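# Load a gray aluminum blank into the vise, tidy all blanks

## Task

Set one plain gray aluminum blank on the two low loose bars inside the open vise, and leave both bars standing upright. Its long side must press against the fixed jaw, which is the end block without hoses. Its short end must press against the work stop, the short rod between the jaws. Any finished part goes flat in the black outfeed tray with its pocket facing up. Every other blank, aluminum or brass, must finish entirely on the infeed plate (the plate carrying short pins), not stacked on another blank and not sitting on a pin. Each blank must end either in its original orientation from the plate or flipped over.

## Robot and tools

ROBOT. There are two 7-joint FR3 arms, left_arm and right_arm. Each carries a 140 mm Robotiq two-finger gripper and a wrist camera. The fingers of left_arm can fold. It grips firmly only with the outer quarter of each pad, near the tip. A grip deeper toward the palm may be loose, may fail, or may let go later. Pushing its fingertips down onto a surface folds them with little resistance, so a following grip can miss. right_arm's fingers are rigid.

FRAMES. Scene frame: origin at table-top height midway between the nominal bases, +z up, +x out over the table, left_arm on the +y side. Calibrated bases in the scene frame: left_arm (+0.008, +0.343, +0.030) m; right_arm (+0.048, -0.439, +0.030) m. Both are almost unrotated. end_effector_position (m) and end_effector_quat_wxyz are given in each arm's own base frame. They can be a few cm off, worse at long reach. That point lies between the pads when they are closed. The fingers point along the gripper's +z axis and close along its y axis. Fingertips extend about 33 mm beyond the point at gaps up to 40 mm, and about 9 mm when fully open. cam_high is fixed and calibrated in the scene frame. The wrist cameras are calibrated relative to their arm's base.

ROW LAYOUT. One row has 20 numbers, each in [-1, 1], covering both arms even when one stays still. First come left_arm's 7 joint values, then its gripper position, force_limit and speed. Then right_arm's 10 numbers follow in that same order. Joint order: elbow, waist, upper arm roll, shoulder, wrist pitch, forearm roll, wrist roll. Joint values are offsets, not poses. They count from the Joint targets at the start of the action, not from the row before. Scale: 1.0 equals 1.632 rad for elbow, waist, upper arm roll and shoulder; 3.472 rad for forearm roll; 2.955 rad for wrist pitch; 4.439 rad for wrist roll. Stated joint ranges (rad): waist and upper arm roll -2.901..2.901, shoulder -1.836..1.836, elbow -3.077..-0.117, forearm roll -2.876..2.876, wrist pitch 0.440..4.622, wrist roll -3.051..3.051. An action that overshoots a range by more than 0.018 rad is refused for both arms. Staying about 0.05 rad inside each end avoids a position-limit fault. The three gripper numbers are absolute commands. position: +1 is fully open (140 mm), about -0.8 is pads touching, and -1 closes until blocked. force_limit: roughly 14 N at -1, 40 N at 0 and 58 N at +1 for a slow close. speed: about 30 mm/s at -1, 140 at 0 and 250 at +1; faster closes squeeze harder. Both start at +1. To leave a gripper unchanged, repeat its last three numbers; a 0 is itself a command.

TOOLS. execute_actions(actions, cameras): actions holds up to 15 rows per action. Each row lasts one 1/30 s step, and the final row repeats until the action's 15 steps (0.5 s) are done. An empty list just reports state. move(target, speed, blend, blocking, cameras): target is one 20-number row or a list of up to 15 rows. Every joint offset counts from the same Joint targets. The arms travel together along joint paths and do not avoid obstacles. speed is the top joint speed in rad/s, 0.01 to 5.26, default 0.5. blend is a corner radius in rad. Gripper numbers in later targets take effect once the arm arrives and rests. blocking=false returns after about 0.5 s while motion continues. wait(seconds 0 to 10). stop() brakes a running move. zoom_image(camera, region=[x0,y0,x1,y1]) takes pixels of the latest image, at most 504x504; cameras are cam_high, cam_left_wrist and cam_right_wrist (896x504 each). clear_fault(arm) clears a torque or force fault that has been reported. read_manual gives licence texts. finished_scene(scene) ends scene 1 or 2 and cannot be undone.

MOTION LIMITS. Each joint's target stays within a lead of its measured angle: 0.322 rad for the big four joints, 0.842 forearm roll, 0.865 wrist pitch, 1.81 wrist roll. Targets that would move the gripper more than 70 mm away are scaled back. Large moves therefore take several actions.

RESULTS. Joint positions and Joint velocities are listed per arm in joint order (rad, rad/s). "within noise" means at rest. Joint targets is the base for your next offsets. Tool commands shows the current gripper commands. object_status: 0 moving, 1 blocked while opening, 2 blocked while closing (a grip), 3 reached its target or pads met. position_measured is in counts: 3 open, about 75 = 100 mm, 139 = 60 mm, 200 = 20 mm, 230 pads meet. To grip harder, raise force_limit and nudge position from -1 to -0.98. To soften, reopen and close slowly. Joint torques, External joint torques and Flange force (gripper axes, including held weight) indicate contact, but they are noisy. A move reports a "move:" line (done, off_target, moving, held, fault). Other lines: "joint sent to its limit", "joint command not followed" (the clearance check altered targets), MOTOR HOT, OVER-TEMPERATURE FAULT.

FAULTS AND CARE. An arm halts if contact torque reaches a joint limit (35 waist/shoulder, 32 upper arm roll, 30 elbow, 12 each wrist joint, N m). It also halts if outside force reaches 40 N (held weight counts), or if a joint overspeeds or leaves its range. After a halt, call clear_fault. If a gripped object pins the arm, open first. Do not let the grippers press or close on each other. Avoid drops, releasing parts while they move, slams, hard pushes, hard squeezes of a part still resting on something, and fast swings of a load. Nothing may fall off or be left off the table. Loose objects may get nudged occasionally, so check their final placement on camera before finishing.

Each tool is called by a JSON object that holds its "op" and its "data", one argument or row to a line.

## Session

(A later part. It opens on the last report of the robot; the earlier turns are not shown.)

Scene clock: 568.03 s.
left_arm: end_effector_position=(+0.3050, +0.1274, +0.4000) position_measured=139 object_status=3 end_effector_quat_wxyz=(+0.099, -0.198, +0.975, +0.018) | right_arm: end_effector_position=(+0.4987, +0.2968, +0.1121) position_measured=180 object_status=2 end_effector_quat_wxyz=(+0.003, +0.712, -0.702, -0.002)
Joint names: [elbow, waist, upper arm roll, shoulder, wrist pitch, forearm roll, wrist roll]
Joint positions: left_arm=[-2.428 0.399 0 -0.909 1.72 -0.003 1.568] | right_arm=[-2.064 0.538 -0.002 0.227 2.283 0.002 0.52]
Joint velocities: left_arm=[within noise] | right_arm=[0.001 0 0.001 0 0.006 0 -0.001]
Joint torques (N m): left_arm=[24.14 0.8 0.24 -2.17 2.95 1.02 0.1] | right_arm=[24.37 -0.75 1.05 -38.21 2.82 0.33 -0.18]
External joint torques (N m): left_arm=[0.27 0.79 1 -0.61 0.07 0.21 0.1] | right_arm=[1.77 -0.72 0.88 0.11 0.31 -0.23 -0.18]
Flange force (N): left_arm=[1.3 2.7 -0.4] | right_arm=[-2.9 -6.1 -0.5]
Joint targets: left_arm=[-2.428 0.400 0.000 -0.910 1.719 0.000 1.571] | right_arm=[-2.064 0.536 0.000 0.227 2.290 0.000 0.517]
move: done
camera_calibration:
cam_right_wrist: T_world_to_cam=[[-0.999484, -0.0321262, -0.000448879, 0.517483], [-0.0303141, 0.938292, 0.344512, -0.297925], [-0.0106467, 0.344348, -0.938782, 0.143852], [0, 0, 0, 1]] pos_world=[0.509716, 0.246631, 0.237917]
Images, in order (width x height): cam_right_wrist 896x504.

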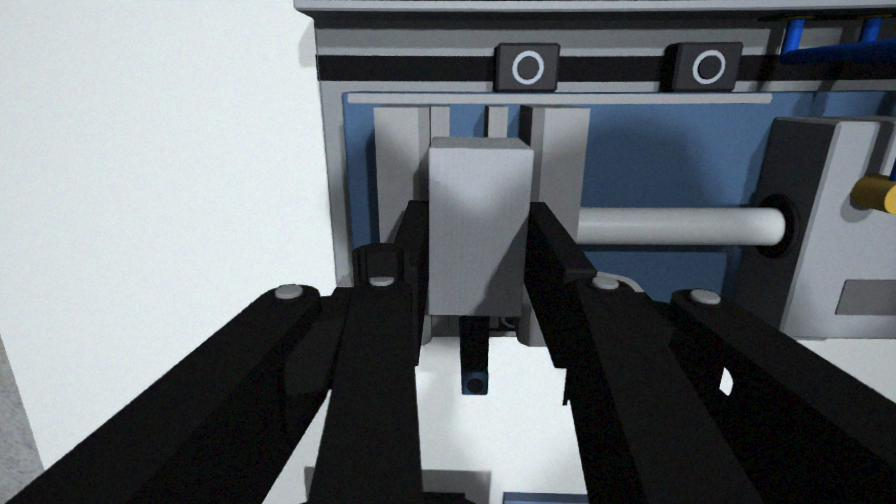

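{"op": "move", "data": {
  "target": [-0.2678,-0.6863,0,0.4963,0.5905,0,0,1,-1,0,0,0,0,0,0,0,0,-1,-1,-1],
  "speed": 0.8,
  "cameras": ["cam_left_wrist", "cam_right_wrist"]
}}

{"op": "zoom_image", "data": {
  "camera": "cam_left_wrist",
  "region": [380, 160, 640, 400]
}}

Scene clock: 581.00 s.
left_arm: end_effector_position=(+0.4071, -0.3562, +0.1422) position_measured=3 object_status=3 end_effector_quat_wxyz=(+0.320, +0.329, +0.880, -0.121) | right_arm: end_effector_position=(+0.4989, +0.2969, +0.1120) position_measured=180 object_status=2 end_effector_quat_wxyz=(+0.003, +0.712, -0.702, -0.002)
Joint names: [elbow, waist, upper arm roll, shoulder, wrist pitch, forearm roll, wrist roll]
Joint positions: left_arm=[-2.864 -0.718 -0.001 -0.102 3.461 -0.003 1.568] | right_arm=[-2.064 0.538 -0.002 0.227 2.285 0.002 0.52]
Joint velocities: left_arm=[-0.001 0.001 -0.001 0.002 0.004 0.002 0] | right_arm=[within noise]
Joint torques (N m): left_arm=[16.57 0.08 0.71 -20.61 3.89 0.39 0.08] | right_arm=[24.64 -0.69 1.1 -38.23 2.79 0.35 -0.21]
External joint torques (N m): left_arm=[-0.26 0.14 0.86 0.48 0.41 0.08 0.1] | right_arm=[2.08 -0.66 0.94 -0.06 0.29 -0.21 -0.22]
Flange force (N): left_arm=[0.0 0.0 0.0] | right_arm=[-3.3 -6.7 -1.1]
Joint targets: left_arm=[-2.865 -0.720 0.000 -0.100 3.464 0.000 1.571] | right_arm=[-2.064 0.536 0.000 0.227 2.290 0.000 0.517]
move: done
camera_calibration:
cam_left_wrist: T_world_to_cam=[[0.65579, 0.754943, -0.00126425, 0.00906596], [0.380395, -0.328987, 0.86433, -0.386855], [0.652104, -0.5673, -0.502923, -0.253122], [0, 0, 0, 1]] pos_world=[0.306274, -0.277711, 0.207081]
cam_right_wrist: T_world_to_cam=[[-0.999482, -0.0321707, -0.00122172, 0.517782], [-0.0306181, 0.938149, 0.344876, -0.297787], [-0.00994872, 0.344734, -0.938648, 0.143276], [0, 0, 0, 1]] pos_world=[0.509822, 0.246634, 0.237818]
Images, in order (width x height): cam_left_wrist 896x504, cam_right_wrist 896x504.

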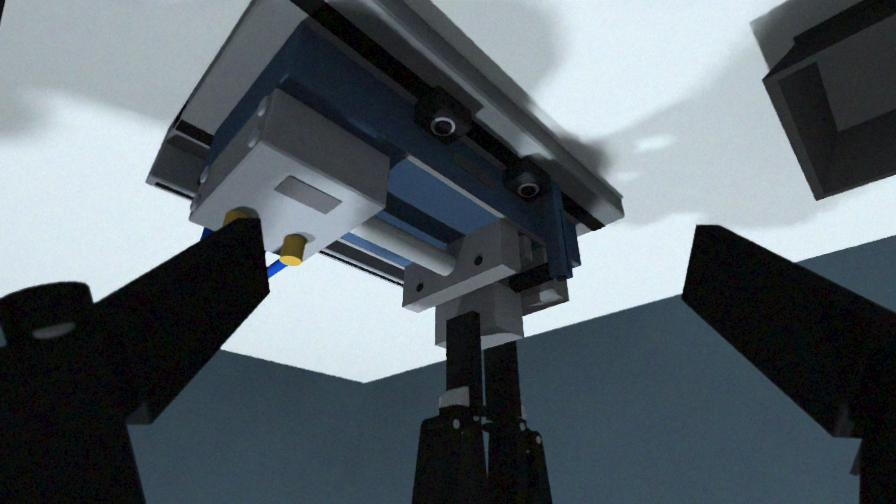

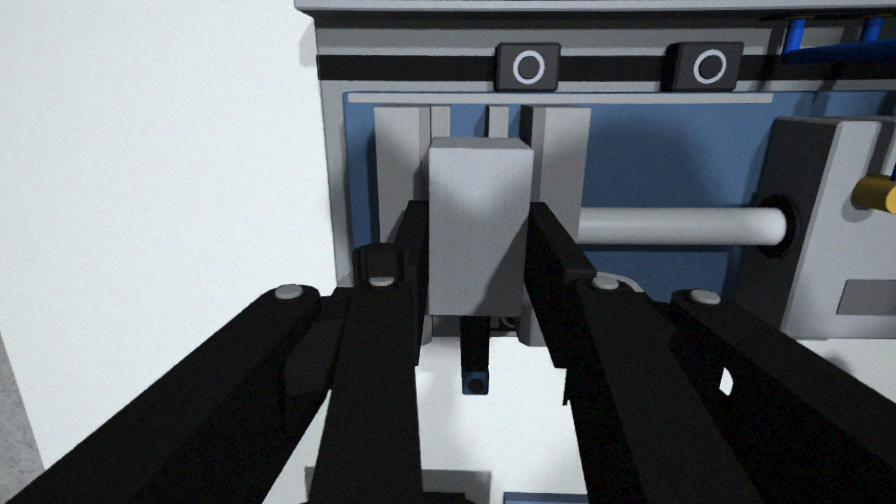

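Scaled by 1.938 from the camera's 896x504 image, which has a finer 1280x720 frame.

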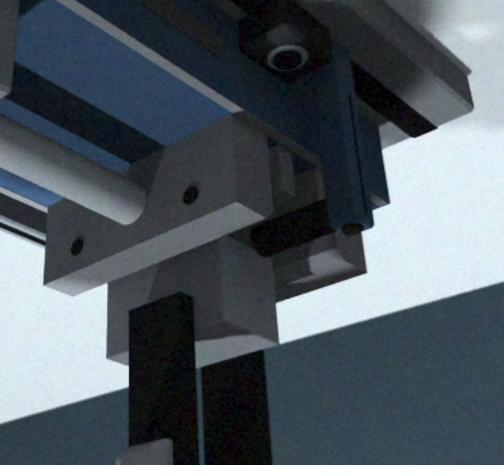

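{"op": "zoom_image", "data": {
  "camera": "cam_left_wrist",
  "region": [480, 210, 600, 350]
}}

Scaled by 3.600 from the camera's 896x504 image, which has a finer 1280x720 frame.

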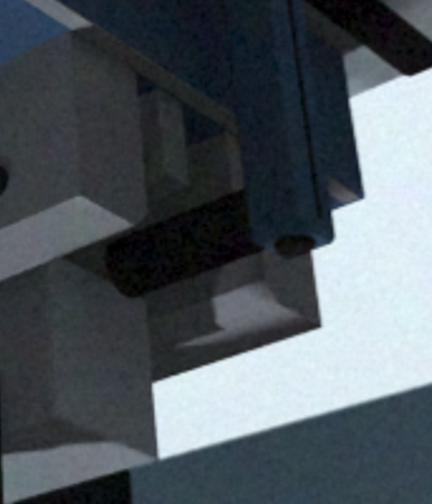

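{"op": "move", "data": {
  "target": [0,0,0,0,0,0,0,1,-1,0,0.0031,-0.0008,0,0.002,-0.0006,0,-0.0003,-1,-1,-1],
  "speed": 0.01,
  "cameras": []
}}

{"op": "move", "data": {
  "target": [0,0,0,0,0,0,0,1,-1,0,0.0021,-0.0005,0,0.0013,-0.0004,0,-0.0002,-1,-1,-1],
  "speed": 0.01,
  "cameras": ["cam_right_wrist"]
}}

Scene clock: 593.23 s.
left_arm: end_effector_position=(+0.4072, -0.3562, +0.1424) position_measured=3 object_status=3 end_effector_quat_wxyz=(+0.320, +0.329, +0.880, -0.121) | right_arm: end_effector_position=(+0.4994, +0.2965, +0.1110) position_measured=180 object_status=2 end_effector_quat_wxyz=(+0.003, +0.712, -0.702, -0.002)
Joint names: [elbow, waist, upper arm roll, shoulder, wrist pitch, forearm roll, wrist roll]
Joint positions: left_arm=[-2.865 -0.718 -0.001 -0.102 3.462 -0.003 1.568] | right_arm=[-2.062 0.537 -0.002 0.23 2.285 0.002 0.519]
Joint velocities: within noise
Joint torques (N m): left_arm=[16.77 0.13 0.71 -20.73 3.77 0.38 0.07] | right_arm=[25.31 -0.95 1.06 -38.42 2.8 0.37 -0.19]
External joint torques (N m): left_arm=[-0.07 0.23 0.92 0.43 0.29 0.06 0.09] | right_arm=[2.77 -0.79 1.02 -0.03 0.31 -0.19 -0.19]
Flange force (N): left_arm=[0.0 0.0 0.0] | right_arm=[-4.6 -9.2 -1.5]
Joint targets: left_arm=[-2.865 -0.720 0.000 -0.100 3.464 0.000 1.571] | right_arm=[-2.059 0.535 0.000 0.230 2.288 0.000 0.515]
move: done
No camera images: "cameras" was empty.

Scene clock: 593.93 s.
left_arm: end_effector_position=(+0.4071, -0.3562, +0.1423) position_measured=3 object_status=3 end_effector_quat_wxyz=(+0.321, +0.329, +0.880, -0.121) | right_arm: end_effector_position=(+0.4996, +0.2969, +0.1104) position_measured=180 object_status=2 end_effector_quat_wxyz=(+0.004, +0.713, -0.701, -0.002)
Joint names: [elbow, waist, upper arm roll, shoulder, wrist pitch, forearm roll, wrist roll]
Joint positions: left_arm=[-2.865 -0.718 -0.001 -0.102 3.462 -0.003 1.568] | right_arm=[-2.06 0.537 -0.001 0.233 2.284 0.002 0.517]
Joint velocities: within noise
Joint torques (N m): left_arm=[16.68 0.14 0.69 -20.77 3.75 0.38 0.08] | right_arm=[26.25 -1.38 0.86 -38.38 3.12 0.37 -0.27]
External joint torques (N m): left_arm=[-0.12 0.26 0.91 0.26 0.28 0.06 0.1] | right_arm=[3.72 -1.31 0.73 0.01 0.63 -0.19 -0.27]
Flange force (N): left_arm=[0.0 0.0 0.0] | right_arm=[-5.5 -12.6 -1.5]
Joint targets: left_arm=[-2.865 -0.720 0.000 -0.100 3.464 0.000 1.571] | right_arm=[-2.055 0.534 0.000 0.232 2.287 0.000 0.515]
move: done
camera_calibration:
cam_right_wrist: T_world_to_cam=[[-0.999421, -0.0340148, 0.000696785, 0.518836], [-0.0316987, 0.938416, 0.344051, -0.296608], [-0.0123567, 0.34383, -0.938951, 0.143276], [0, 0, 0, 1]] pos_world=[0.510904, 0.246727, 0.236216]
Images, in order (width x height): cam_right_wrist 896x504.

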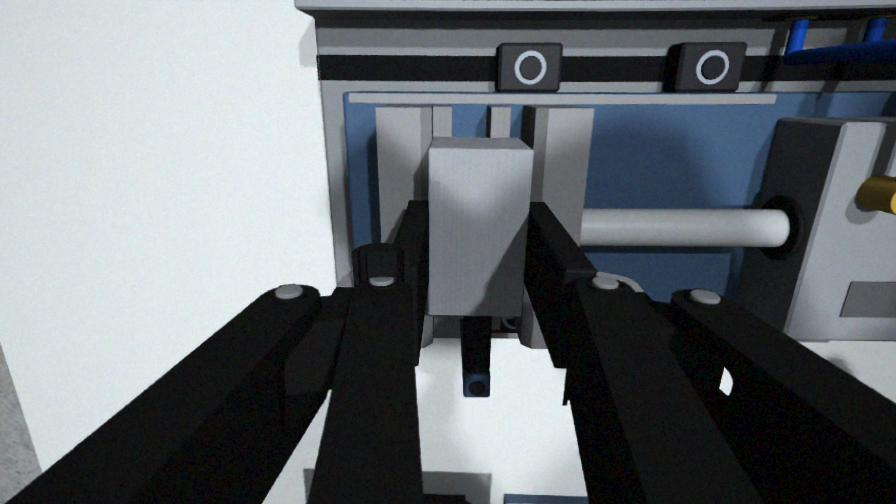

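{"op": "move", "data": {
  "target": [0,0,0,0,0,0,0,1,-1,0,0.0049,0.0036,0,0.0032,-0.0009,0,0.0013,-1,-1,-1],
  "speed": 0.01,
  "cameras": ["cam_left_wrist"]
}}

{"op": "zoom_image", "data": {
  "camera": "cam_left_wrist",
  "region": [480, 210, 600, 350]
}}

Scene clock: 599.77 s.
left_arm: end_effector_position=(+0.4071, -0.3562, +0.1423) position_measured=3 object_status=3 end_effector_quat_wxyz=(+0.321, +0.329, +0.880, -0.121) | right_arm: end_effector_position=(+0.4997, +0.2987, +0.1097) position_measured=180 object_status=2 end_effector_quat_wxyz=(+0.005, +0.714, -0.700, -0.002)
Joint names: [elbow, waist, upper arm roll, shoulder, wrist pitch, forearm roll, wrist roll]
Joint positions: left_arm=[-2.865 -0.718 -0.001 -0.102 3.462 -0.003 1.568] | right_arm=[-2.053 0.539 -0.001 0.239 2.28 0.002 0.517]
Joint velocities: within noise
Joint torques (N m): left_arm=[16.76 0.18 0.7 -20.81 3.73 0.38 0.05] | right_arm=[26.65 -0.19 0.59 -39.26 3.23 0.36 0.11]
External joint torques (N m): left_arm=[-0.11 0.28 0.89 0.33 0.25 0.07 0.07] | right_arm=[4.06 -0.21 0.37 -0.64 0.73 -0.19 0.11]
Flange force (N): left_arm=[0.0 0.0 0.0] | right_arm=[-6.7 -11.3 -2.5]
Joint targets: left_arm=[-2.865 -0.720 0.000 -0.100 3.464 0.000 1.571] | right_arm=[-2.047 0.540 0.000 0.237 2.284 0.000 0.520]
move: done
camera_calibration:
cam_left_wrist: T_world_to_cam=[[0.655915, 0.754834, -0.00119081, 0.00898173], [0.37963, -0.328517, 0.864845, -0.386599], [0.652423, -0.567717, -0.502037, -0.253522], [0, 0, 0, 1]] pos_world=[0.306277, -0.277713, 0.207081]
Images, in order (width x height): cam_left_wrist 896x504.

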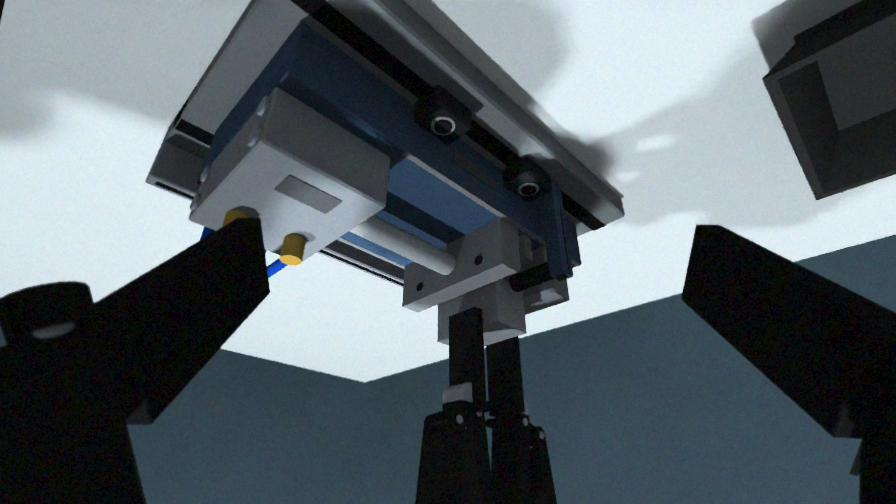

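Scaled by 3.600 from the camera's 896x504 image, which has a finer 1280x720 frame.

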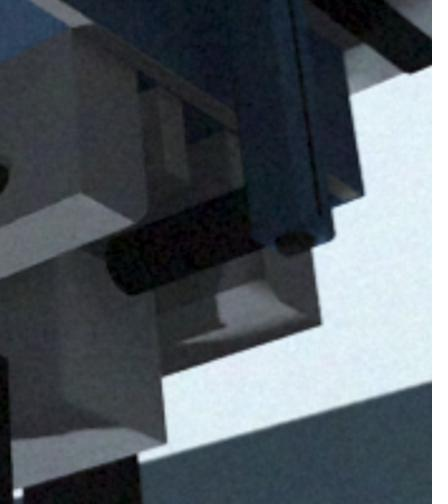

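{"op": "move", "data": {
  "target": [0,0,0,0,0,0,0,1,-1,0,0.0036,0.0027,0,0.0024,-0.0007,0,0.001,-1,-1,-1],
  "speed": 0.01,
  "cameras": ["cam_left_wrist"]
}}

{"op": "zoom_image", "data": {
  "camera": "cam_left_wrist",
  "region": [480, 210, 600, 350]
}}

Scene clock: 603.37 s.
left_arm: end_effector_position=(+0.4071, -0.3562, +0.1423) position_measured=3 object_status=3 end_effector_quat_wxyz=(+0.321, +0.329, +0.880, -0.121) | right_arm: end_effector_position=(+0.4997, +0.3017, +0.1097) position_measured=180 object_status=2 end_effector_quat_wxyz=(+0.005, +0.715, -0.700, -0.002)
Joint names: [elbow, waist, upper arm roll, shoulder, wrist pitch, forearm roll, wrist roll]
Joint positions: left_arm=[-2.865 -0.718 -0.001 -0.102 3.463 -0.003 1.568] | right_arm=[-2.047 0.543 -0.001 0.243 2.278 0.002 0.52]
Joint velocities: left_arm=[within noise] | right_arm=[-0.001 0.001 0 0.001 0 0 0.004]
Joint torques (N m): left_arm=[16.81 0.13 0.7 -20.81 3.71 0.38 0.07] | right_arm=[26.39 -0.19 0.63 -39.24 3.24 0.38 0.1]
External joint torques (N m): left_arm=[0.04 0.22 0.88 0.23 0.24 0.06 0.09] | right_arm=[3.77 -0.13 0.47 -0.43 0.74 -0.18 0.1]
Flange force (N): left_arm=[0.0 0.0 0.0] | right_arm=[-6.6 -10.7 -2.0]
Joint targets: left_arm=[-2.865 -0.720 0.000 -0.100 3.464 0.000 1.571] | right_arm=[-2.041 0.544 0.000 0.241 2.282 0.000 0.525]
move: done
camera_calibration:
cam_left_wrist: T_world_to_cam=[[0.655872, 0.754871, -0.00115772, 0.00906393], [0.379606, -0.328495, 0.864864, -0.386551], [0.652481, -0.56768, -0.502004, -0.253471], [0, 0, 0, 1]] pos_world=[0.306177, -0.277713, 0.207081]
Images, in order (width x height): cam_left_wrist 896x504.

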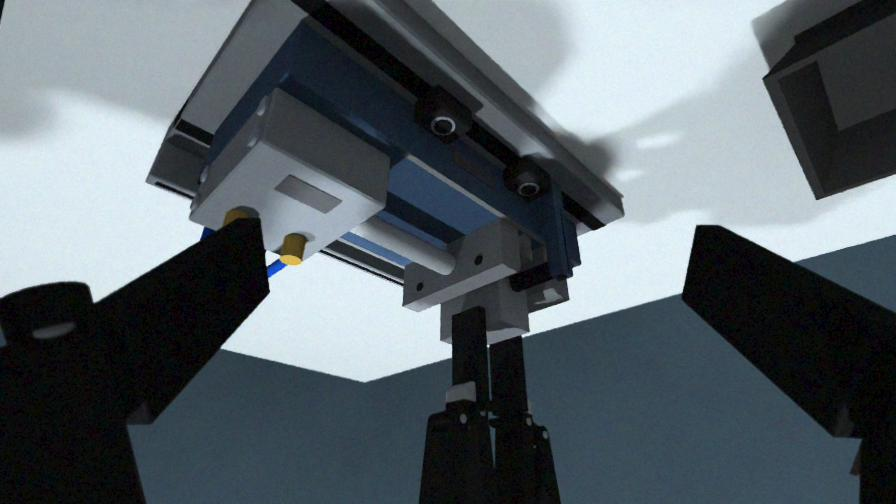

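Scaled by 3.600 from the camera's 896x504 image, which has a finer 1280x720 frame.

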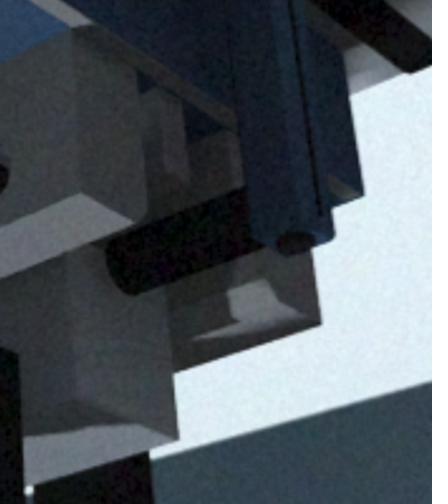

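{"op": "move", "data": {
  "target": [0,0,0,0,0,0,0,1,-1,0,0.0018,0.0014,0,0.0012,-0.0004,0,0.0005,-1,-1,-1],
  "speed": 0.01,
  "cameras": []
}}

{"op": "move", "data": {
  "target": [0,0,0,0,0,0,0,1,-1,0,0.0012,0.0009,0,0.0008,-0.0002,0,0.0003,-1,-1,-1],
  "speed": 0.01,
  "cameras": ["cam_left_wrist"]
}}

{"op": "zoom_image", "data": {
  "camera": "cam_left_wrist",
  "region": [480, 210, 600, 350]
}}

Scene clock: 607.57 s.
left_arm: end_effector_position=(+0.4071, -0.3562, +0.1423) position_measured=3 object_status=3 end_effector_quat_wxyz=(+0.321, +0.329, +0.880, -0.121) | right_arm: end_effector_position=(+0.4996, +0.3032, +0.1097) position_measured=180 object_status=2 end_effector_quat_wxyz=(+0.005, +0.714, -0.700, -0.002)
Joint names: [elbow, waist, upper arm roll, shoulder, wrist pitch, forearm roll, wrist roll]
Joint positions: left_arm=[-2.865 -0.718 -0.001 -0.102 3.463 -0.003 1.568] | right_arm=[-2.044 0.546 -0.001 0.245 2.277 0.002 0.522]
Joint velocities: within noise
Joint torques (N m): left_arm=[16.82 0.18 0.71 -20.84 3.69 0.36 0.06] | right_arm=[26.62 -0.18 0.64 -39.42 3.23 0.36 0.2]
External joint torques (N m): left_arm=[0.06 0.28 0.9 0.21 0.22 0.05 0.08] | right_arm=[4.05 -0.43 0.21 -0.65 0.75 -0.2 0.2]
Flange force (N): left_arm=[0.0 0.0 0.0] | right_arm=[-6.6 -11.3 -2.5]
Joint targets: left_arm=[-2.865 -0.720 0.000 -0.100 3.464 0.000 1.571] | right_arm=[-2.038 0.547 0.000 0.243 2.281 0.000 0.527]
move: done
No camera images: "cameras" was empty.

Scene clock: 608.27 s.
left_arm: end_effector_position=(+0.4071, -0.3562, +0.1423) position_measured=3 object_status=3 end_effector_quat_wxyz=(+0.321, +0.329, +0.880, -0.121) | right_arm: end_effector_position=(+0.4996, +0.3042, +0.1097) position_measured=180 object_status=2 end_effector_quat_wxyz=(+0.005, +0.714, -0.700, -0.002)
Joint names: [elbow, waist, upper arm roll, shoulder, wrist pitch, forearm roll, wrist roll]
Joint positions: left_arm=[-2.865 -0.718 -0.001 -0.102 3.463 -0.003 1.568] | right_arm=[-2.042 0.547 -0.001 0.246 2.276 0.002 0.524]
Joint velocities: within noise
Joint torques (N m): left_arm=[16.81 0.14 0.68 -20.86 3.69 0.37 0.08] | right_arm=[26.75 -0.22 0.6 -39.51 3.39 0.35 0.17]
External joint torques (N m): left_arm=[-0.06 0.24 0.88 0.27 0.2 0.05 0.1] | right_arm=[4.12 -0.03 0.56 -0.56 0.9 -0.21 0.17]
Flange force (N): left_arm=[0.0 0.0 0.0] | right_arm=[-7.3 -11.3 -2.1]
Joint targets: left_arm=[-2.865 -0.720 0.000 -0.100 3.464 0.000 1.571] | right_arm=[-2.037 0.548 0.000 0.244 2.280 0.000 0.528]
move: done
camera_calibration:
cam_left_wrist: T_world_to_cam=[[0.655893, 0.754853, -0.00125967, 0.009074], [0.379633, -0.328421, 0.864881, -0.386542], [0.652444, -0.567747, -0.501976, -0.253485], [0, 0, 0, 1]] pos_world=[0.306177, -0.277713, 0.207081]
Images, in order (width x height): cam_left_wrist 896x504.

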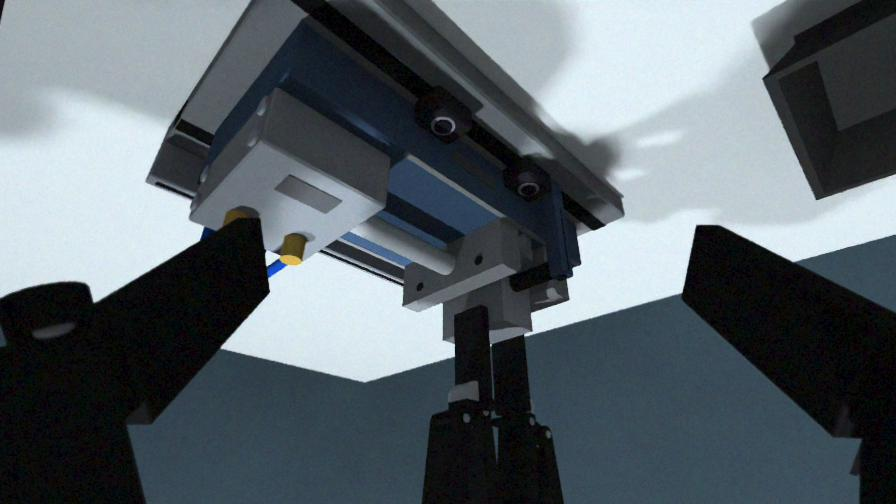

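Scaled by 3.600 from the camera's 896x504 image, which has a finer 1280x720 frame.

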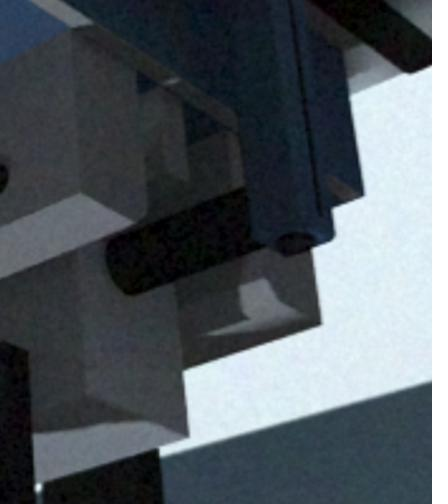

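{"op": "move", "data": {
  "target": [0,0,0,0,0,0,0,1,-1,0,0.0012,0.0009,0,0.0008,-0.0002,0,0.0003,-1,-1,-1],
  "speed": 0.01,
  "cameras": []
}}

{"op": "move", "data": {
  "target": [0,0,0,0,0,0,0,1,-1,0,0.0012,0.0009,0,0.0008,-0.0002,0,0.0003,-1,-1,-1],
  "speed": 0.01,
  "cameras": []
}}

Scene clock: 617.77 s.
left_arm: end_effector_position=(+0.4071, -0.3562, +0.1423) position_measured=3 object_status=3 end_effector_quat_wxyz=(+0.321, +0.329, +0.880, -0.121) | right_arm: end_effector_position=(+0.4995, +0.3052, +0.1098) position_measured=180 object_status=2 end_effector_quat_wxyz=(+0.005, +0.714, -0.700, -0.002)
Joint names: [elbow, waist, upper arm roll, shoulder, wrist pitch, forearm roll, wrist roll]
Joint positions: left_arm=[-2.865 -0.718 -0.001 -0.102 3.463 -0.003 1.568] | right_arm=[-2.04 0.549 -0.001 0.247 2.276 0.002 0.525]
Joint velocities: within noise
Joint torques (N m): left_arm=[16.85 0.19 0.69 -20.89 3.68 0.36 0.06] | right_arm=[26.76 -0.15 0.55 -39.45 3.32 0.38 0.17]
External joint torques (N m): left_arm=[-0.04 0.19 0.79 0.26 0.19 0.07 0.08] | right_arm=[4.21 -0.18 0.32 -0.57 0.84 -0.18 0.17]
Flange force (N): left_arm=[0.0 0.0 0.0] | right_arm=[-7.3 -11.8 -2.3]
Joint targets: left_arm=[-2.865 -0.720 0.000 -0.100 3.464 0.000 1.571] | right_arm=[-2.035 0.550 0.000 0.246 2.279 0.000 0.530]
move: done
No camera images: "cameras" was empty.

Scene clock: 618.47 s.
left_arm: end_effector_position=(+0.4071, -0.3562, +0.1423) position_measured=3 object_status=3 end_effector_quat_wxyz=(+0.321, +0.329, +0.880, -0.121) | right_arm: end_effector_position=(+0.4995, +0.3057, +0.1098) position_measured=180 object_status=2 end_effector_quat_wxyz=(+0.006, +0.714, -0.700, -0.002)
Joint names: [elbow, waist, upper arm roll, shoulder, wrist pitch, forearm roll, wrist roll]
Joint positions: left_arm=[-2.865 -0.718 -0.001 -0.102 3.463 -0.003 1.568] | right_arm=[-2.038 0.549 -0.001 0.248 2.274 0.002 0.526]
Joint velocities: within noise
Joint torques (N m): left_arm=[16.85 0.14 0.66 -20.82 3.67 0.38 0.1] | right_arm=[27.04 0.27 1.14 -39.37 3.4 0.38 0.16]
External joint torques (N m): left_arm=[0 0.24 0.86 0.36 0.19 0.07 0.12] | right_arm=[4.44 0.35 1.01 -0.44 0.91 -0.18 0.16]
Flange force (N): left_arm=[0.0 0.0 0.0] | right_arm=[-8.7 -12.3 -2.1]
Joint targets: left_arm=[-2.865 -0.720 0.000 -0.100 3.464 0.000 1.571] | right_arm=[-2.033 0.551 0.000 0.247 2.279 0.000 0.531]
move: done
No camera images: "cameras" was empty.

{"op": "move", "data": {
  "target": [0,0,0,0,0,0,0,1,-1,0,0.0012,0.0009,0,0.0008,-0.0002,0,0.0003,-1,-1,-1],
  "speed": 0.01,
  "cameras": ["cam_left_wrist", "cam_right_wrist"]
}}

{"op": "zoom_image", "data": {
  "camera": "cam_left_wrist",
  "region": [480, 210, 600, 350]
}}

{"op": "zoom_image", "data": {
  "camera": "cam_right_wrist",
  "region": [360, 90, 600, 400]
}}

Scene clock: 621.20 s.
left_arm: end_effector_position=(+0.4071, -0.3562, +0.1423) position_measured=3 object_status=3 end_effector_quat_wxyz=(+0.321, +0.329, +0.880, -0.121) | right_arm: end_effector_position=(+0.4995, +0.3058, +0.1098) position_measured=180 object_status=2 end_effector_quat_wxyz=(+0.006, +0.714, -0.700, -0.002)
Joint names: [elbow, waist, upper arm roll, shoulder, wrist pitch, forearm roll, wrist roll]
Joint positions: left_arm=[-2.865 -0.718 -0.001 -0.102 3.463 -0.003 1.568] | right_arm=[-2.036 0.55 -0.001 0.249 2.272 0.002 0.527]
Joint velocities: within noise
Joint torques (N m): left_arm=[16.89 0.21 0.72 -20.87 3.66 0.38 0.06] | right_arm=[27.07 1 1.91 -39.48 3.55 0.58 0.26]
External joint torques (N m): left_arm=[-0.03 0.37 0.98 0.33 0.16 0.05 0.08] | right_arm=[4.43 0.92 1.63 -0.47 1.06 0.02 0.26]
Flange force (N): left_arm=[0.0 0.0 0.0] | right_arm=[-9.6 -11.5 -1.8]
Joint targets: left_arm=[-2.865 -0.720 0.000 -0.100 3.464 0.000 1.571] | right_arm=[-2.031 0.553 0.000 0.248 2.278 0.000 0.532]
move: done
camera_calibration:
cam_left_wrist: T_world_to_cam=[[0.655893, 0.754853, -0.00126024, 0.00907407], [0.379577, -0.328371, 0.864924, -0.38652], [0.652476, -0.567776, -0.501901, -0.253518], [0, 0, 0, 1]] pos_world=[0.306177, -0.277713, 0.207081]
cam_right_wrist: T_world_to_cam=[[-0.999272, -0.0378515, 0.00474501, 0.519671], [-0.0339619, 0.939365, 0.341234, -0.303638], [-0.0173735, 0.340825, -0.939966, 0.143156], [0, 0, 0, 1]] pos_world=[0.511468, 0.256106, 0.235708]
Images, in order (width x height): cam_left_wrist 896x504, cam_right_wrist 896x504.

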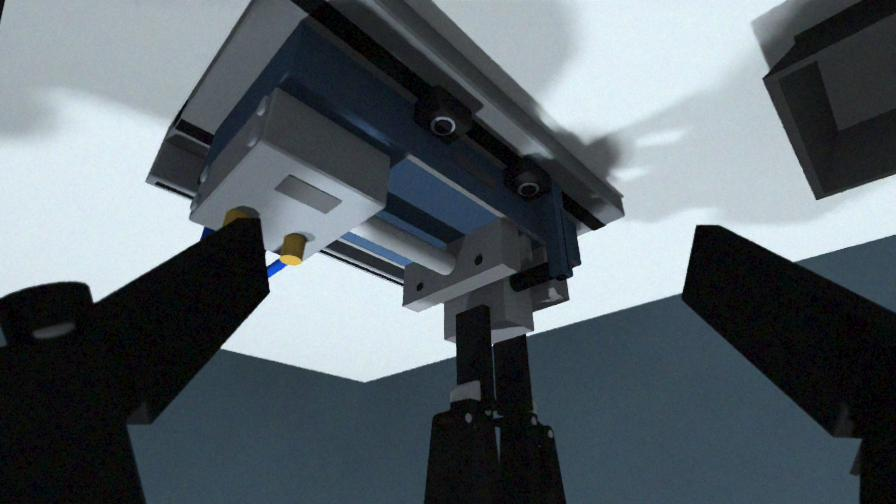

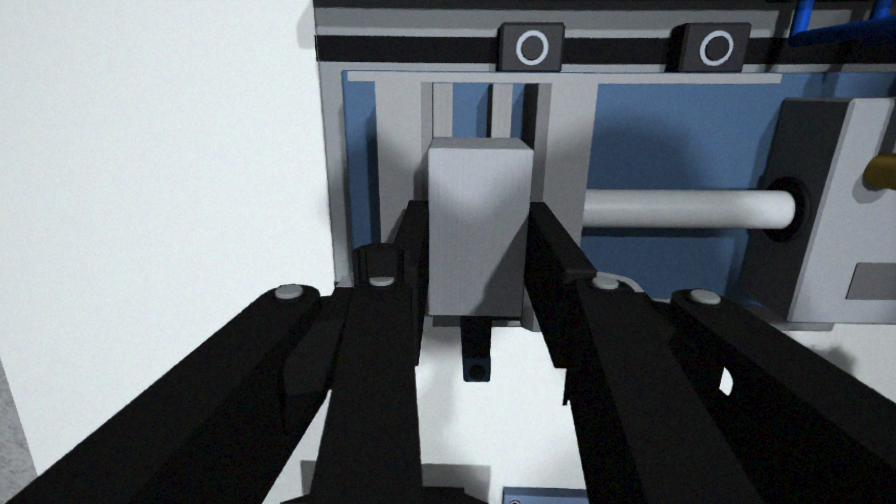

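Scaled by 3.600 from the camera's 896x504 image, which has a finer 1280x720 frame.

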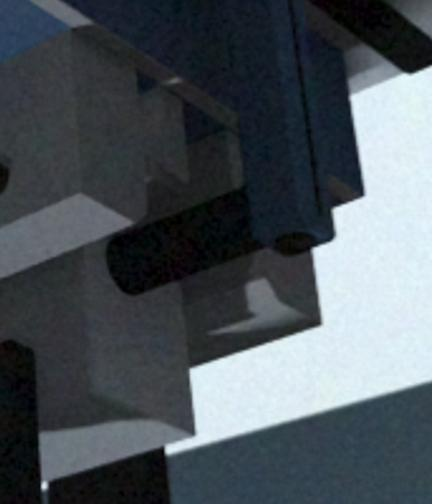

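Scaled by 1.626 from the camera's 896x504 image, which has a finer 1280x720 frame.

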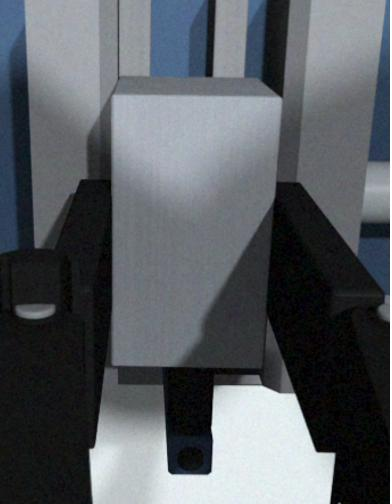

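{"op": "move", "data": {
  "target": [0,0,0,0,0,0,0,1,-1,0,-0.001,0,0,0.0018,0.0015,0,0,-1,-1,-1],
  "speed": 0.01,
  "cameras": []
}}

{"op": "move", "data": {
  "target": [0,0,0,0,0,0,0,1,-1,0,-0.0005,0,0,0.0009,0.0008,0,0,-1,-1,-1],
  "speed": 0.01,
  "cameras": []
}}

Scene clock: 625.07 s.
left_arm: end_effector_position=(+0.4071, -0.3562, +0.1423) position_measured=3 object_status=3 end_effector_quat_wxyz=(+0.321, +0.329, +0.880, -0.121) | right_arm: end_effector_position=(+0.4995, +0.3058, +0.1089) position_measured=180 object_status=2 end_effector_quat_wxyz=(+0.007, +0.714, -0.700, -0.002)
Joint names: [elbow, waist, upper arm roll, shoulder, wrist pitch, forearm roll, wrist roll]
Joint positions: left_arm=[-2.865 -0.718 -0.001 -0.102 3.463 -0.003 1.568] | right_arm=[-2.036 0.55 -0.001 0.251 2.273 0.001 0.528]
Joint velocities: within noise
Joint torques (N m): left_arm=[16.89 0.15 0.72 -20.86 3.66 0.37 0.03] | right_arm=[25.62 1.04 1.87 -38.75 3.48 0.65 0.15]
External joint torques (N m): left_arm=[0.02 0.27 0.93 0.32 0.17 0.05 0.05] | right_arm=[3.06 1 1.63 0.25 1 0.09 0.15]
Flange force (N): left_arm=[0.0 0.0 0.0] | right_arm=[-7.8 -8.7 0.2]
Joint targets: left_arm=[-2.865 -0.720 0.000 -0.100 3.464 0.000 1.571] | right_arm=[-2.032 0.553 0.000 0.251 2.283 0.000 0.532]
move: done
No camera images: "cameras" was empty.

Scene clock: 625.77 s.
left_arm: end_effector_position=(+0.4071, -0.3562, +0.1423) position_measured=3 object_status=3 end_effector_quat_wxyz=(+0.321, +0.329, +0.880, -0.121) | right_arm: end_effector_position=(+0.4995, +0.3058, +0.1082) position_measured=180 object_status=2 end_effector_quat_wxyz=(+0.007, +0.714, -0.700, -0.002)
Joint names: [elbow, waist, upper arm roll, shoulder, wrist pitch, forearm roll, wrist roll]
Joint positions: left_arm=[-2.865 -0.718 -0.001 -0.102 3.463 -0.003 1.568] | right_arm=[-2.036 0.55 -0.001 0.253 2.274 0.001 0.528]
Joint velocities: within noise
Joint torques (N m): left_arm=[16.89 0.14 0.71 -20.87 3.65 0.38 0.09] | right_arm=[25.58 0.96 1.9 -38.81 3.64 0.66 0.15]
External joint torques (N m): left_arm=[0.05 0.21 0.88 0.29 0.16 0.07 0.11] | right_arm=[2.95 1.15 1.87 0.3 1.16 0.1 0.15]
Flange force (N): left_arm=[0.0 0.0 0.0] | right_arm=[-7.8 -8.1 0.7]
Joint targets: left_arm=[-2.865 -0.720 0.000 -0.100 3.464 0.000 1.571] | right_arm=[-2.033 0.553 0.000 0.253 2.285 0.000 0.532]
move: off_target (right_arm); right_arm: the wrist pitch is farthest, 0.012 rad from its target
No camera images: "cameras" was empty.

{"op": "move", "data": {
  "target": [0,0,0,0,0,0,0,1,-1,0,-0.0007,0,0,0.0013,0.0008,0,0,-1,-1,-1],
  "speed": 0.01,
  "cameras": []
}}

{"op": "move", "data": {
  "target": [0,0,0,0,0,0,0,1,-1,0,-0.0007,0,0,0.0013,0.0008,0,0,-1,-1,-1],
  "speed": 0.01,
  "cameras": ["cam_right_wrist"]
}}

Scene clock: 629.23 s.
left_arm: end_effector_position=(+0.4071, -0.3562, +0.1423) position_measured=3 object_status=3 end_effector_quat_wxyz=(+0.321, +0.329, +0.880, -0.121) | right_arm: end_effector_position=(+0.4996, +0.3058, +0.1071) position_measured=180 object_status=2 end_effector_quat_wxyz=(+0.007, +0.714, -0.700, -0.002)
Joint names: [elbow, waist, upper arm roll, shoulder, wrist pitch, forearm roll, wrist roll]
Joint positions: left_arm=[-2.865 -0.718 -0.001 -0.102 3.463 -0.003 1.568] | right_arm=[-2.036 0.55 -0.001 0.255 2.275 0.001 0.528]
Joint velocities: within noise
Joint torques (N m): left_arm=[16.91 0.16 0.72 -20.88 3.66 0.37 0.11] | right_arm=[25.53 0.95 1.93 -38.77 3.78 0.66 0.17]
External joint torques (N m): left_arm=[0.12 0.29 0.95 0.2 0.19 0.05 0.13] | right_arm=[2.99 0.93 1.7 0.33 1.31 0.1 0.17]
Flange force (N): left_arm=[0.0 0.0 0.0] | right_arm=[-7.6 -8.3 1.0]
Joint targets: left_arm=[-2.865 -0.720 0.000 -0.100 3.464 0.000 1.571] | right_arm=[-2.034 0.553 0.000 0.255 2.287 0.000 0.532]
move: off_target (right_arm); right_arm: the wrist pitch is farthest, 0.012 rad from its target
No camera images: "cameras" was empty.

Scene clock: 629.93 s.
left_arm: end_effector_position=(+0.4071, -0.3562, +0.1423) position_measured=3 object_status=3 end_effector_quat_wxyz=(+0.321, +0.329, +0.880, -0.121) | right_arm: end_effector_position=(+0.4996, +0.3058, +0.1058) position_measured=180 object_status=2 end_effector_quat_wxyz=(+0.007, +0.714, -0.700, -0.002)
Joint names: [elbow, waist, upper arm roll, shoulder, wrist pitch, forearm roll, wrist roll]
Joint positions: left_arm=[-2.865 -0.718 -0.001 -0.102 3.463 -0.003 1.568] | right_arm=[-2.036 0.55 -0.001 0.257 2.278 0.001 0.528]
Joint velocities: within noise
Joint torques (N m): left_arm=[16.86 0.18 0.7 -20.88 3.64 0.39 0.03] | right_arm=[25.3 0.95 1.91 -38.84 3.68 0.65 0.16]
External joint torques (N m): left_arm=[0.06 0.26 0.88 0.18 0.17 0.07 0.05] | right_arm=[2.88 0.92 1.67 0.12 1.22 0.09 0.16]
Flange force (N): left_arm=[0.0 0.0 0.0] | right_arm=[-7.1 -7.5 0.6]
Joint targets: left_arm=[-2.865 -0.720 0.000 -0.100 3.464 0.000 1.571] | right_arm=[-2.035 0.553 0.000 0.257 2.290 0.000 0.532]
move: off_target (right_arm); right_arm: the wrist pitch is farthest, 0.012 rad from its target
camera_calibration:
cam_right_wrist: T_world_to_cam=[[-0.999293, -0.0370513, 0.00645504, 0.519297], [-0.032652, 0.939871, 0.339965, -0.302984], [-0.018663, 0.339514, -0.940416, 0.140526], [0, 0, 0, 1]] pos_world=[0.511659, 0.256296, 0.231805]
Images, in order (width x height): cam_right_wrist 896x504.

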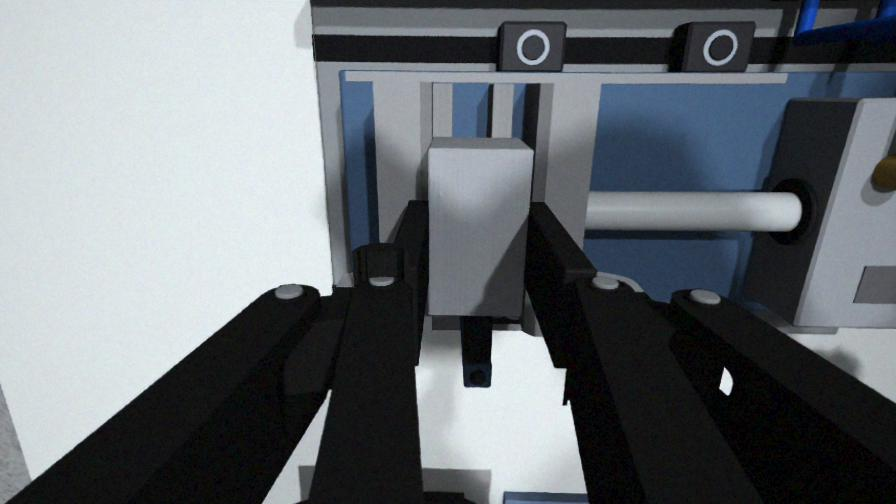

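{"op": "wait", "data": {
  "seconds": 0.1,
  "cameras": ["cam_left_wrist"]
}}

{"op": "zoom_image", "data": {
  "camera": "cam_left_wrist",
  "region": [390, 210, 590, 360]
}}

{"op": "zoom_image", "data": {
  "camera": "cam_left_wrist",
  "region": [480, 210, 600, 350]
}}

Scene clock: 643.10 s.
left_arm: end_effector_position=(+0.4071, -0.3562, +0.1423) position_measured=3 object_status=3 end_effector_quat_wxyz=(+0.321, +0.329, +0.880, -0.121) | right_arm: end_effector_position=(+0.4995, +0.3058, +0.1056) position_measured=180 object_status=2 end_effector_quat_wxyz=(+0.007, +0.714, -0.700, -0.002)
Joint names: [elbow, waist, upper arm roll, shoulder, wrist pitch, forearm roll, wrist roll]
Joint positions: left_arm=[-2.865 -0.718 -0.001 -0.101 3.463 -0.003 1.568] | right_arm=[-2.037 0.55 -0.001 0.257 2.278 0.001 0.528]
Joint velocities: within noise
Joint torques (N m): left_arm=[16.88 0.19 0.7 -20.9 3.67 0.38 0.06] | right_arm=[25.33 0.99 1.98 -38.94 3.67 0.65 0.16]
External joint torques (N m): left_arm=[-0.01 0.25 0.86 0.32 0.17 0.07 0.08] | right_arm=[2.83 1 1.77 0.16 1.19 0.09 0.16]
Flange force (N): left_arm=[0.0 0.0 0.0] | right_arm=[-7.2 -7.4 0.7]
Joint targets: left_arm=[-2.865 -0.720 0.000 -0.100 3.464 0.000 1.571] | right_arm=[-2.035 0.553 0.000 0.257 2.290 0.000 0.532]
Tool commands: left_gripper/position=+1.0 left_gripper/force_limit=-1.0 left_gripper/speed=+0.0 right_gripper/position=-1.0 right_gripper/force_limit=-1.0 right_gripper/speed=-1.0
wait: 0.10 s; at rest from the start
camera_calibration:
cam_left_wrist: T_world_to_cam=[[0.655918, 0.754831, -0.00120385, 0.00904859], [0.379534, -0.32842, 0.864924, -0.386521], [0.652476, -0.567776, -0.501901, -0.253519], [0, 0, 0, 1]] pos_world=[0.306178, -0.277713, 0.207081]
Images, in order (width x height): cam_left_wrist 896x504.

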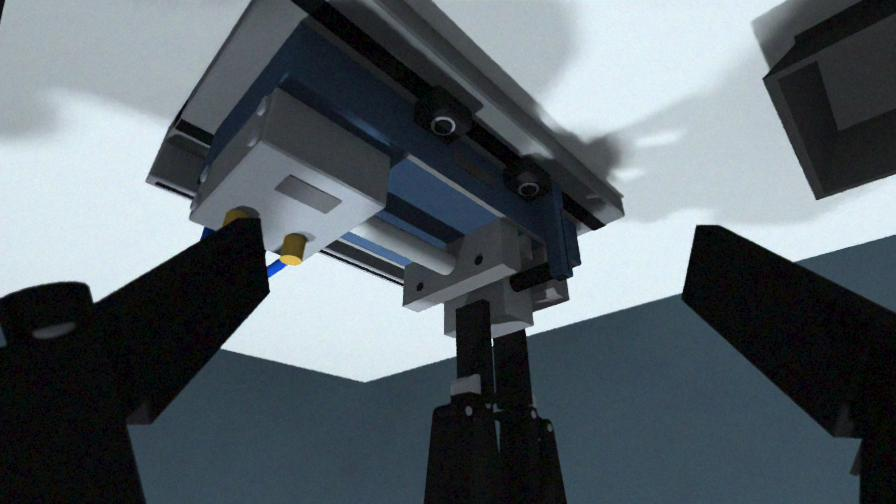

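Scaled by 2.520 from the camera's 896x504 image, which has a finer 1280x720 frame.

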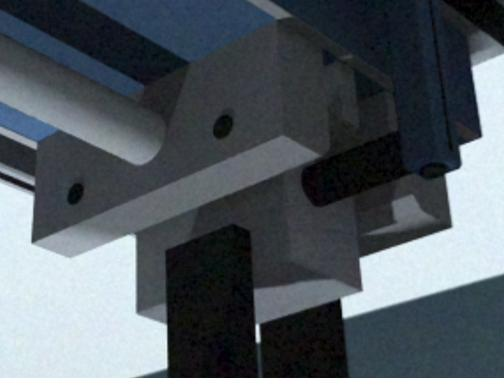

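Scaled by 3.600 from the camera's 896x504 image, which has a finer 1280x720 frame.

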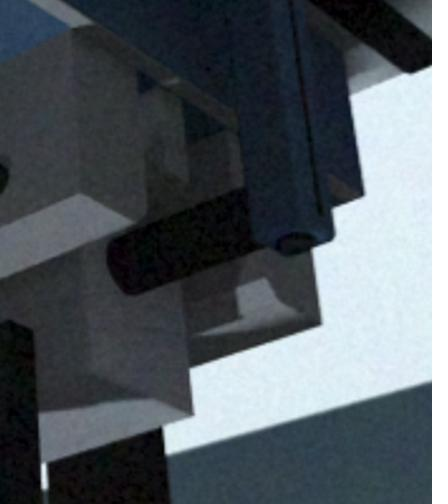

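{"op": "move", "data": {
  "target": [0,0,0,0,0,0,0,1,-1,0,-0.0007,0,0,0.0013,0.0008,0,0,-1,-1,-1],
  "speed": 0.01,
  "cameras": []
}}

{"op": "move", "data": {
  "target": [0,0,0,0,0,0,0,1,-1,0,-0.0007,0,0,0.0013,0.0008,0,0,-1,-1,-1],
  "speed": 0.01,
  "cameras": []
}}

Scene clock: 650.57 s.
left_arm: end_effector_position=(+0.4071, -0.3562, +0.1423) position_measured=3 object_status=3 end_effector_quat_wxyz=(+0.321, +0.329, +0.880, -0.121) | right_arm: end_effector_position=(+0.4996, +0.3058, +0.1050) position_measured=180 object_status=2 end_effector_quat_wxyz=(+0.007, +0.714, -0.700, -0.002)
Joint names: [elbow, waist, upper arm roll, shoulder, wrist pitch, forearm roll, wrist roll]
Joint positions: left_arm=[-2.865 -0.718 -0.001 -0.101 3.463 -0.003 1.568] | right_arm=[-2.037 0.55 -0.001 0.258 2.28 0.001 0.528]
Joint velocities: within noise
Joint torques (N m): left_arm=[16.91 0.21 0.68 -20.91 3.64 0.37 0.09] | right_arm=[24.84 0.98 1.84 -38.09 3.84 0.7 0.08]
External joint torques (N m): left_arm=[0.05 0.36 0.92 0.23 0.16 0.04 0.11] | right_arm=[2.42 0.81 1.47 0.97 1.37 0.14 0.07]
Flange force (N): left_arm=[0.0 0.0 0.0] | right_arm=[-6.9 -8.0 2.6]
Joint targets: left_arm=[-2.865 -0.720 0.000 -0.100 3.464 0.000 1.571] | right_arm=[-2.037 0.553 0.000 0.259 2.292 0.000 0.532]
move: off_target (right_arm); right_arm: the wrist pitch is farthest, 0.013 rad from its target
No camera images: "cameras" was empty.

Scene clock: 651.27 s.
left_arm: end_effector_position=(+0.4071, -0.3562, +0.1423) position_measured=3 object_status=3 end_effector_quat_wxyz=(+0.321, +0.329, +0.880, -0.121) | right_arm: end_effector_position=(+0.4996, +0.3057, +0.1049) position_measured=180 object_status=2 end_effector_quat_wxyz=(+0.007, +0.714, -0.700, -0.002)
Joint names: [elbow, waist, upper arm roll, shoulder, wrist pitch, forearm roll, wrist roll]
Joint positions: left_arm=[-2.865 -0.718 -0.001 -0.101 3.463 -0.003 1.568] | right_arm=[-2.037 0.55 -0.001 0.258 2.28 0.001 0.528]
Joint velocities: within noise
Joint torques (N m): left_arm=[16.89 0.15 0.77 -20.93 3.65 0.37 0.11] | right_arm=[23.94 1.01 2.08 -36.72 4.09 0.69 0.15]
External joint torques (N m): left_arm=[0.01 0.32 1.04 0.25 0.16 0.04 0.13] | right_arm=[1.37 1.07 1.93 2.48 1.6 0.13 0.15]
Flange force (N): left_arm=[0.0 0.0 0.0] | right_arm=[-7.3 -7.4 6.1]
Joint targets: left_arm=[-2.865 -0.720 0.000 -0.100 3.464 0.000 1.571] | right_arm=[-2.038 0.553 0.000 0.261 2.295 0.000 0.532]
move: off_target (right_arm); right_arm: the wrist pitch is farthest, 0.015 rad from its target
No camera images: "cameras" was empty.

{"op": "move", "data": {
  "target": [
    [0,0,0,0,0,0,0,1,-1,0,0.0006,0,0,-0.0011,-0.0009,0,0,-1,-1,-1],
    [0,0,0,0,0,0,0,1,-1,0,0.0006,0,0,-0.0011,-0.0009,0,0,-0.203,-1,-1]
  ],
  "speed": [0.01, 0.05],
  "cameras": ["cam_left_wrist", "cam_right_wrist"]
}}

{"op": "zoom_image", "data": {
  "camera": "cam_left_wrist",
  "region": [390, 210, 590, 360]
}}

{"op": "zoom_image", "data": {
  "camera": "cam_right_wrist",
  "region": [360, 60, 600, 400]
}}

Scene clock: 658.93 s.
left_arm: end_effector_position=(+0.4071, -0.3562, +0.1423) position_measured=3 object_status=3 end_effector_quat_wxyz=(+0.321, +0.329, +0.880, -0.121) | right_arm: end_effector_position=(+0.5012, +0.3075, +0.1053) position_measured=154 object_status=0 end_effector_quat_wxyz=(+0.004, +0.714, -0.700, -0.001)
Joint names: [elbow, waist, upper arm roll, shoulder, wrist pitch, forearm roll, wrist roll]
Joint positions: left_arm=[-2.865 -0.718 -0.001 -0.101 3.463 -0.003 1.568] | right_arm=[-2.037 0.551 -0.001 0.258 2.288 0.001 0.529]
Joint velocities: within noise
Joint torques (N m): left_arm=[16.9 0.22 0.71 -20.92 3.65 0.37 0.05] | right_arm=[23.9 0.12 0.91 -38.31 2.67 0.59 0.05]
External joint torques (N m): left_arm=[0.08 0.31 0.89 0.21 0.17 0.06 0.07] | right_arm=[1.42 0.06 0.64 0.79 0.18 0.04 0.05]
Flange force (N): left_arm=[0.0 0.0 0.0] | right_arm=[-4.2 -6.2 0.5]
Joint targets: left_arm=[-2.865 -0.720 0.000 -0.100 3.464 0.000 1.571] | right_arm=[-2.037 0.553 0.000 0.259 2.292 0.000 0.532]
move: done; target 2's new numbers were sent with right_arm's wrist pitch 0.012 rad from that target
camera_calibration:
cam_left_wrist: T_world_to_cam=[[0.655918, 0.754831, -0.00120385, 0.00904847], [0.379534, -0.32842, 0.864924, -0.386434], [0.652476, -0.567776, -0.501901, -0.253569], [0, 0, 0, 1]] pos_world=[0.306178, -0.277713, 0.206981]
cam_right_wrist: T_world_to_cam=[[-0.999297, -0.0374802, 0.0000183491, 0.521788], [-0.0351967, 0.938583, 0.343252, -0.303032], [-0.0128824, 0.343011, -0.939243, 0.135435], [0, 0, 0, 1]] pos_world=[0.512501, 0.257522, 0.231214]
Images, in order (width x height): cam_left_wrist 896x504, cam_right_wrist 896x504.

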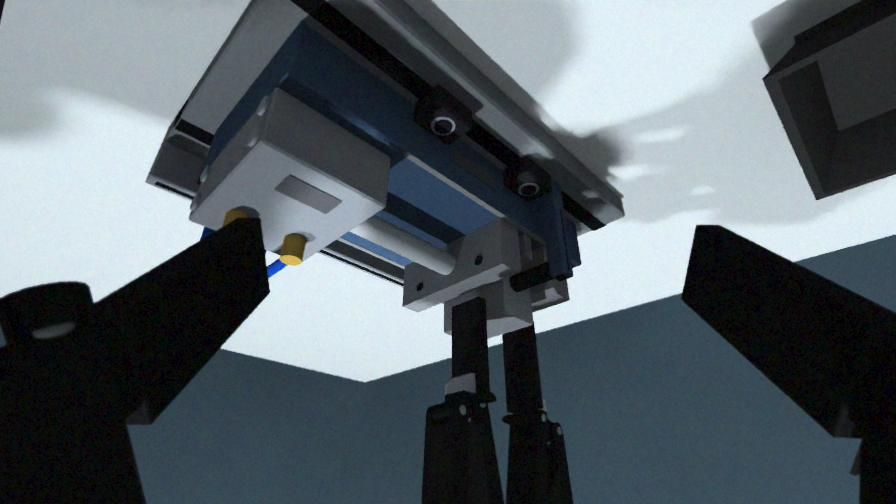

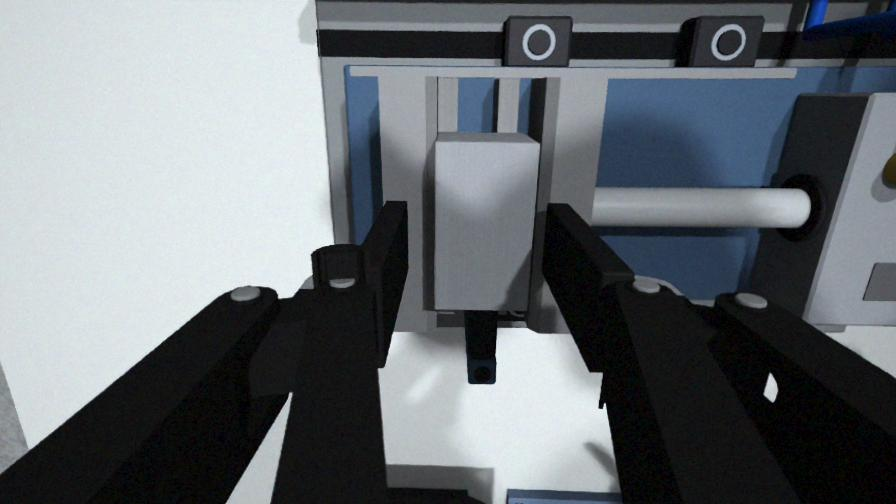

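Scaled by 2.520 from the camera's 896x504 image, which has a finer 1280x720 frame.

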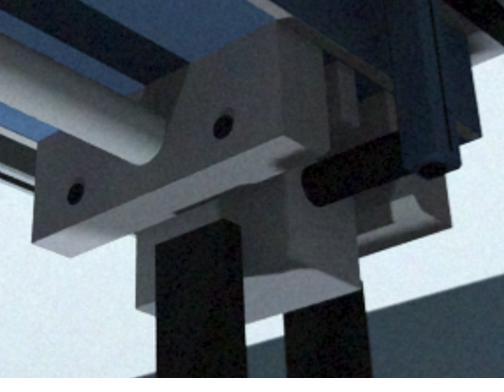

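Scaled by 1.482 from the camera's 896x504 image, which has a finer 1280x720 frame.

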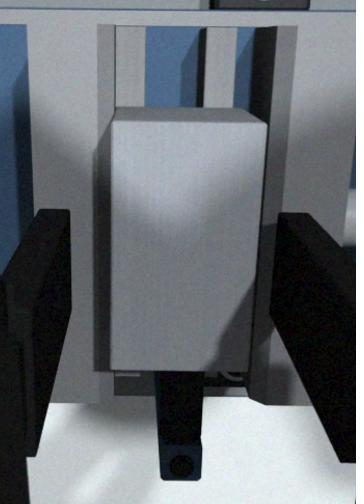

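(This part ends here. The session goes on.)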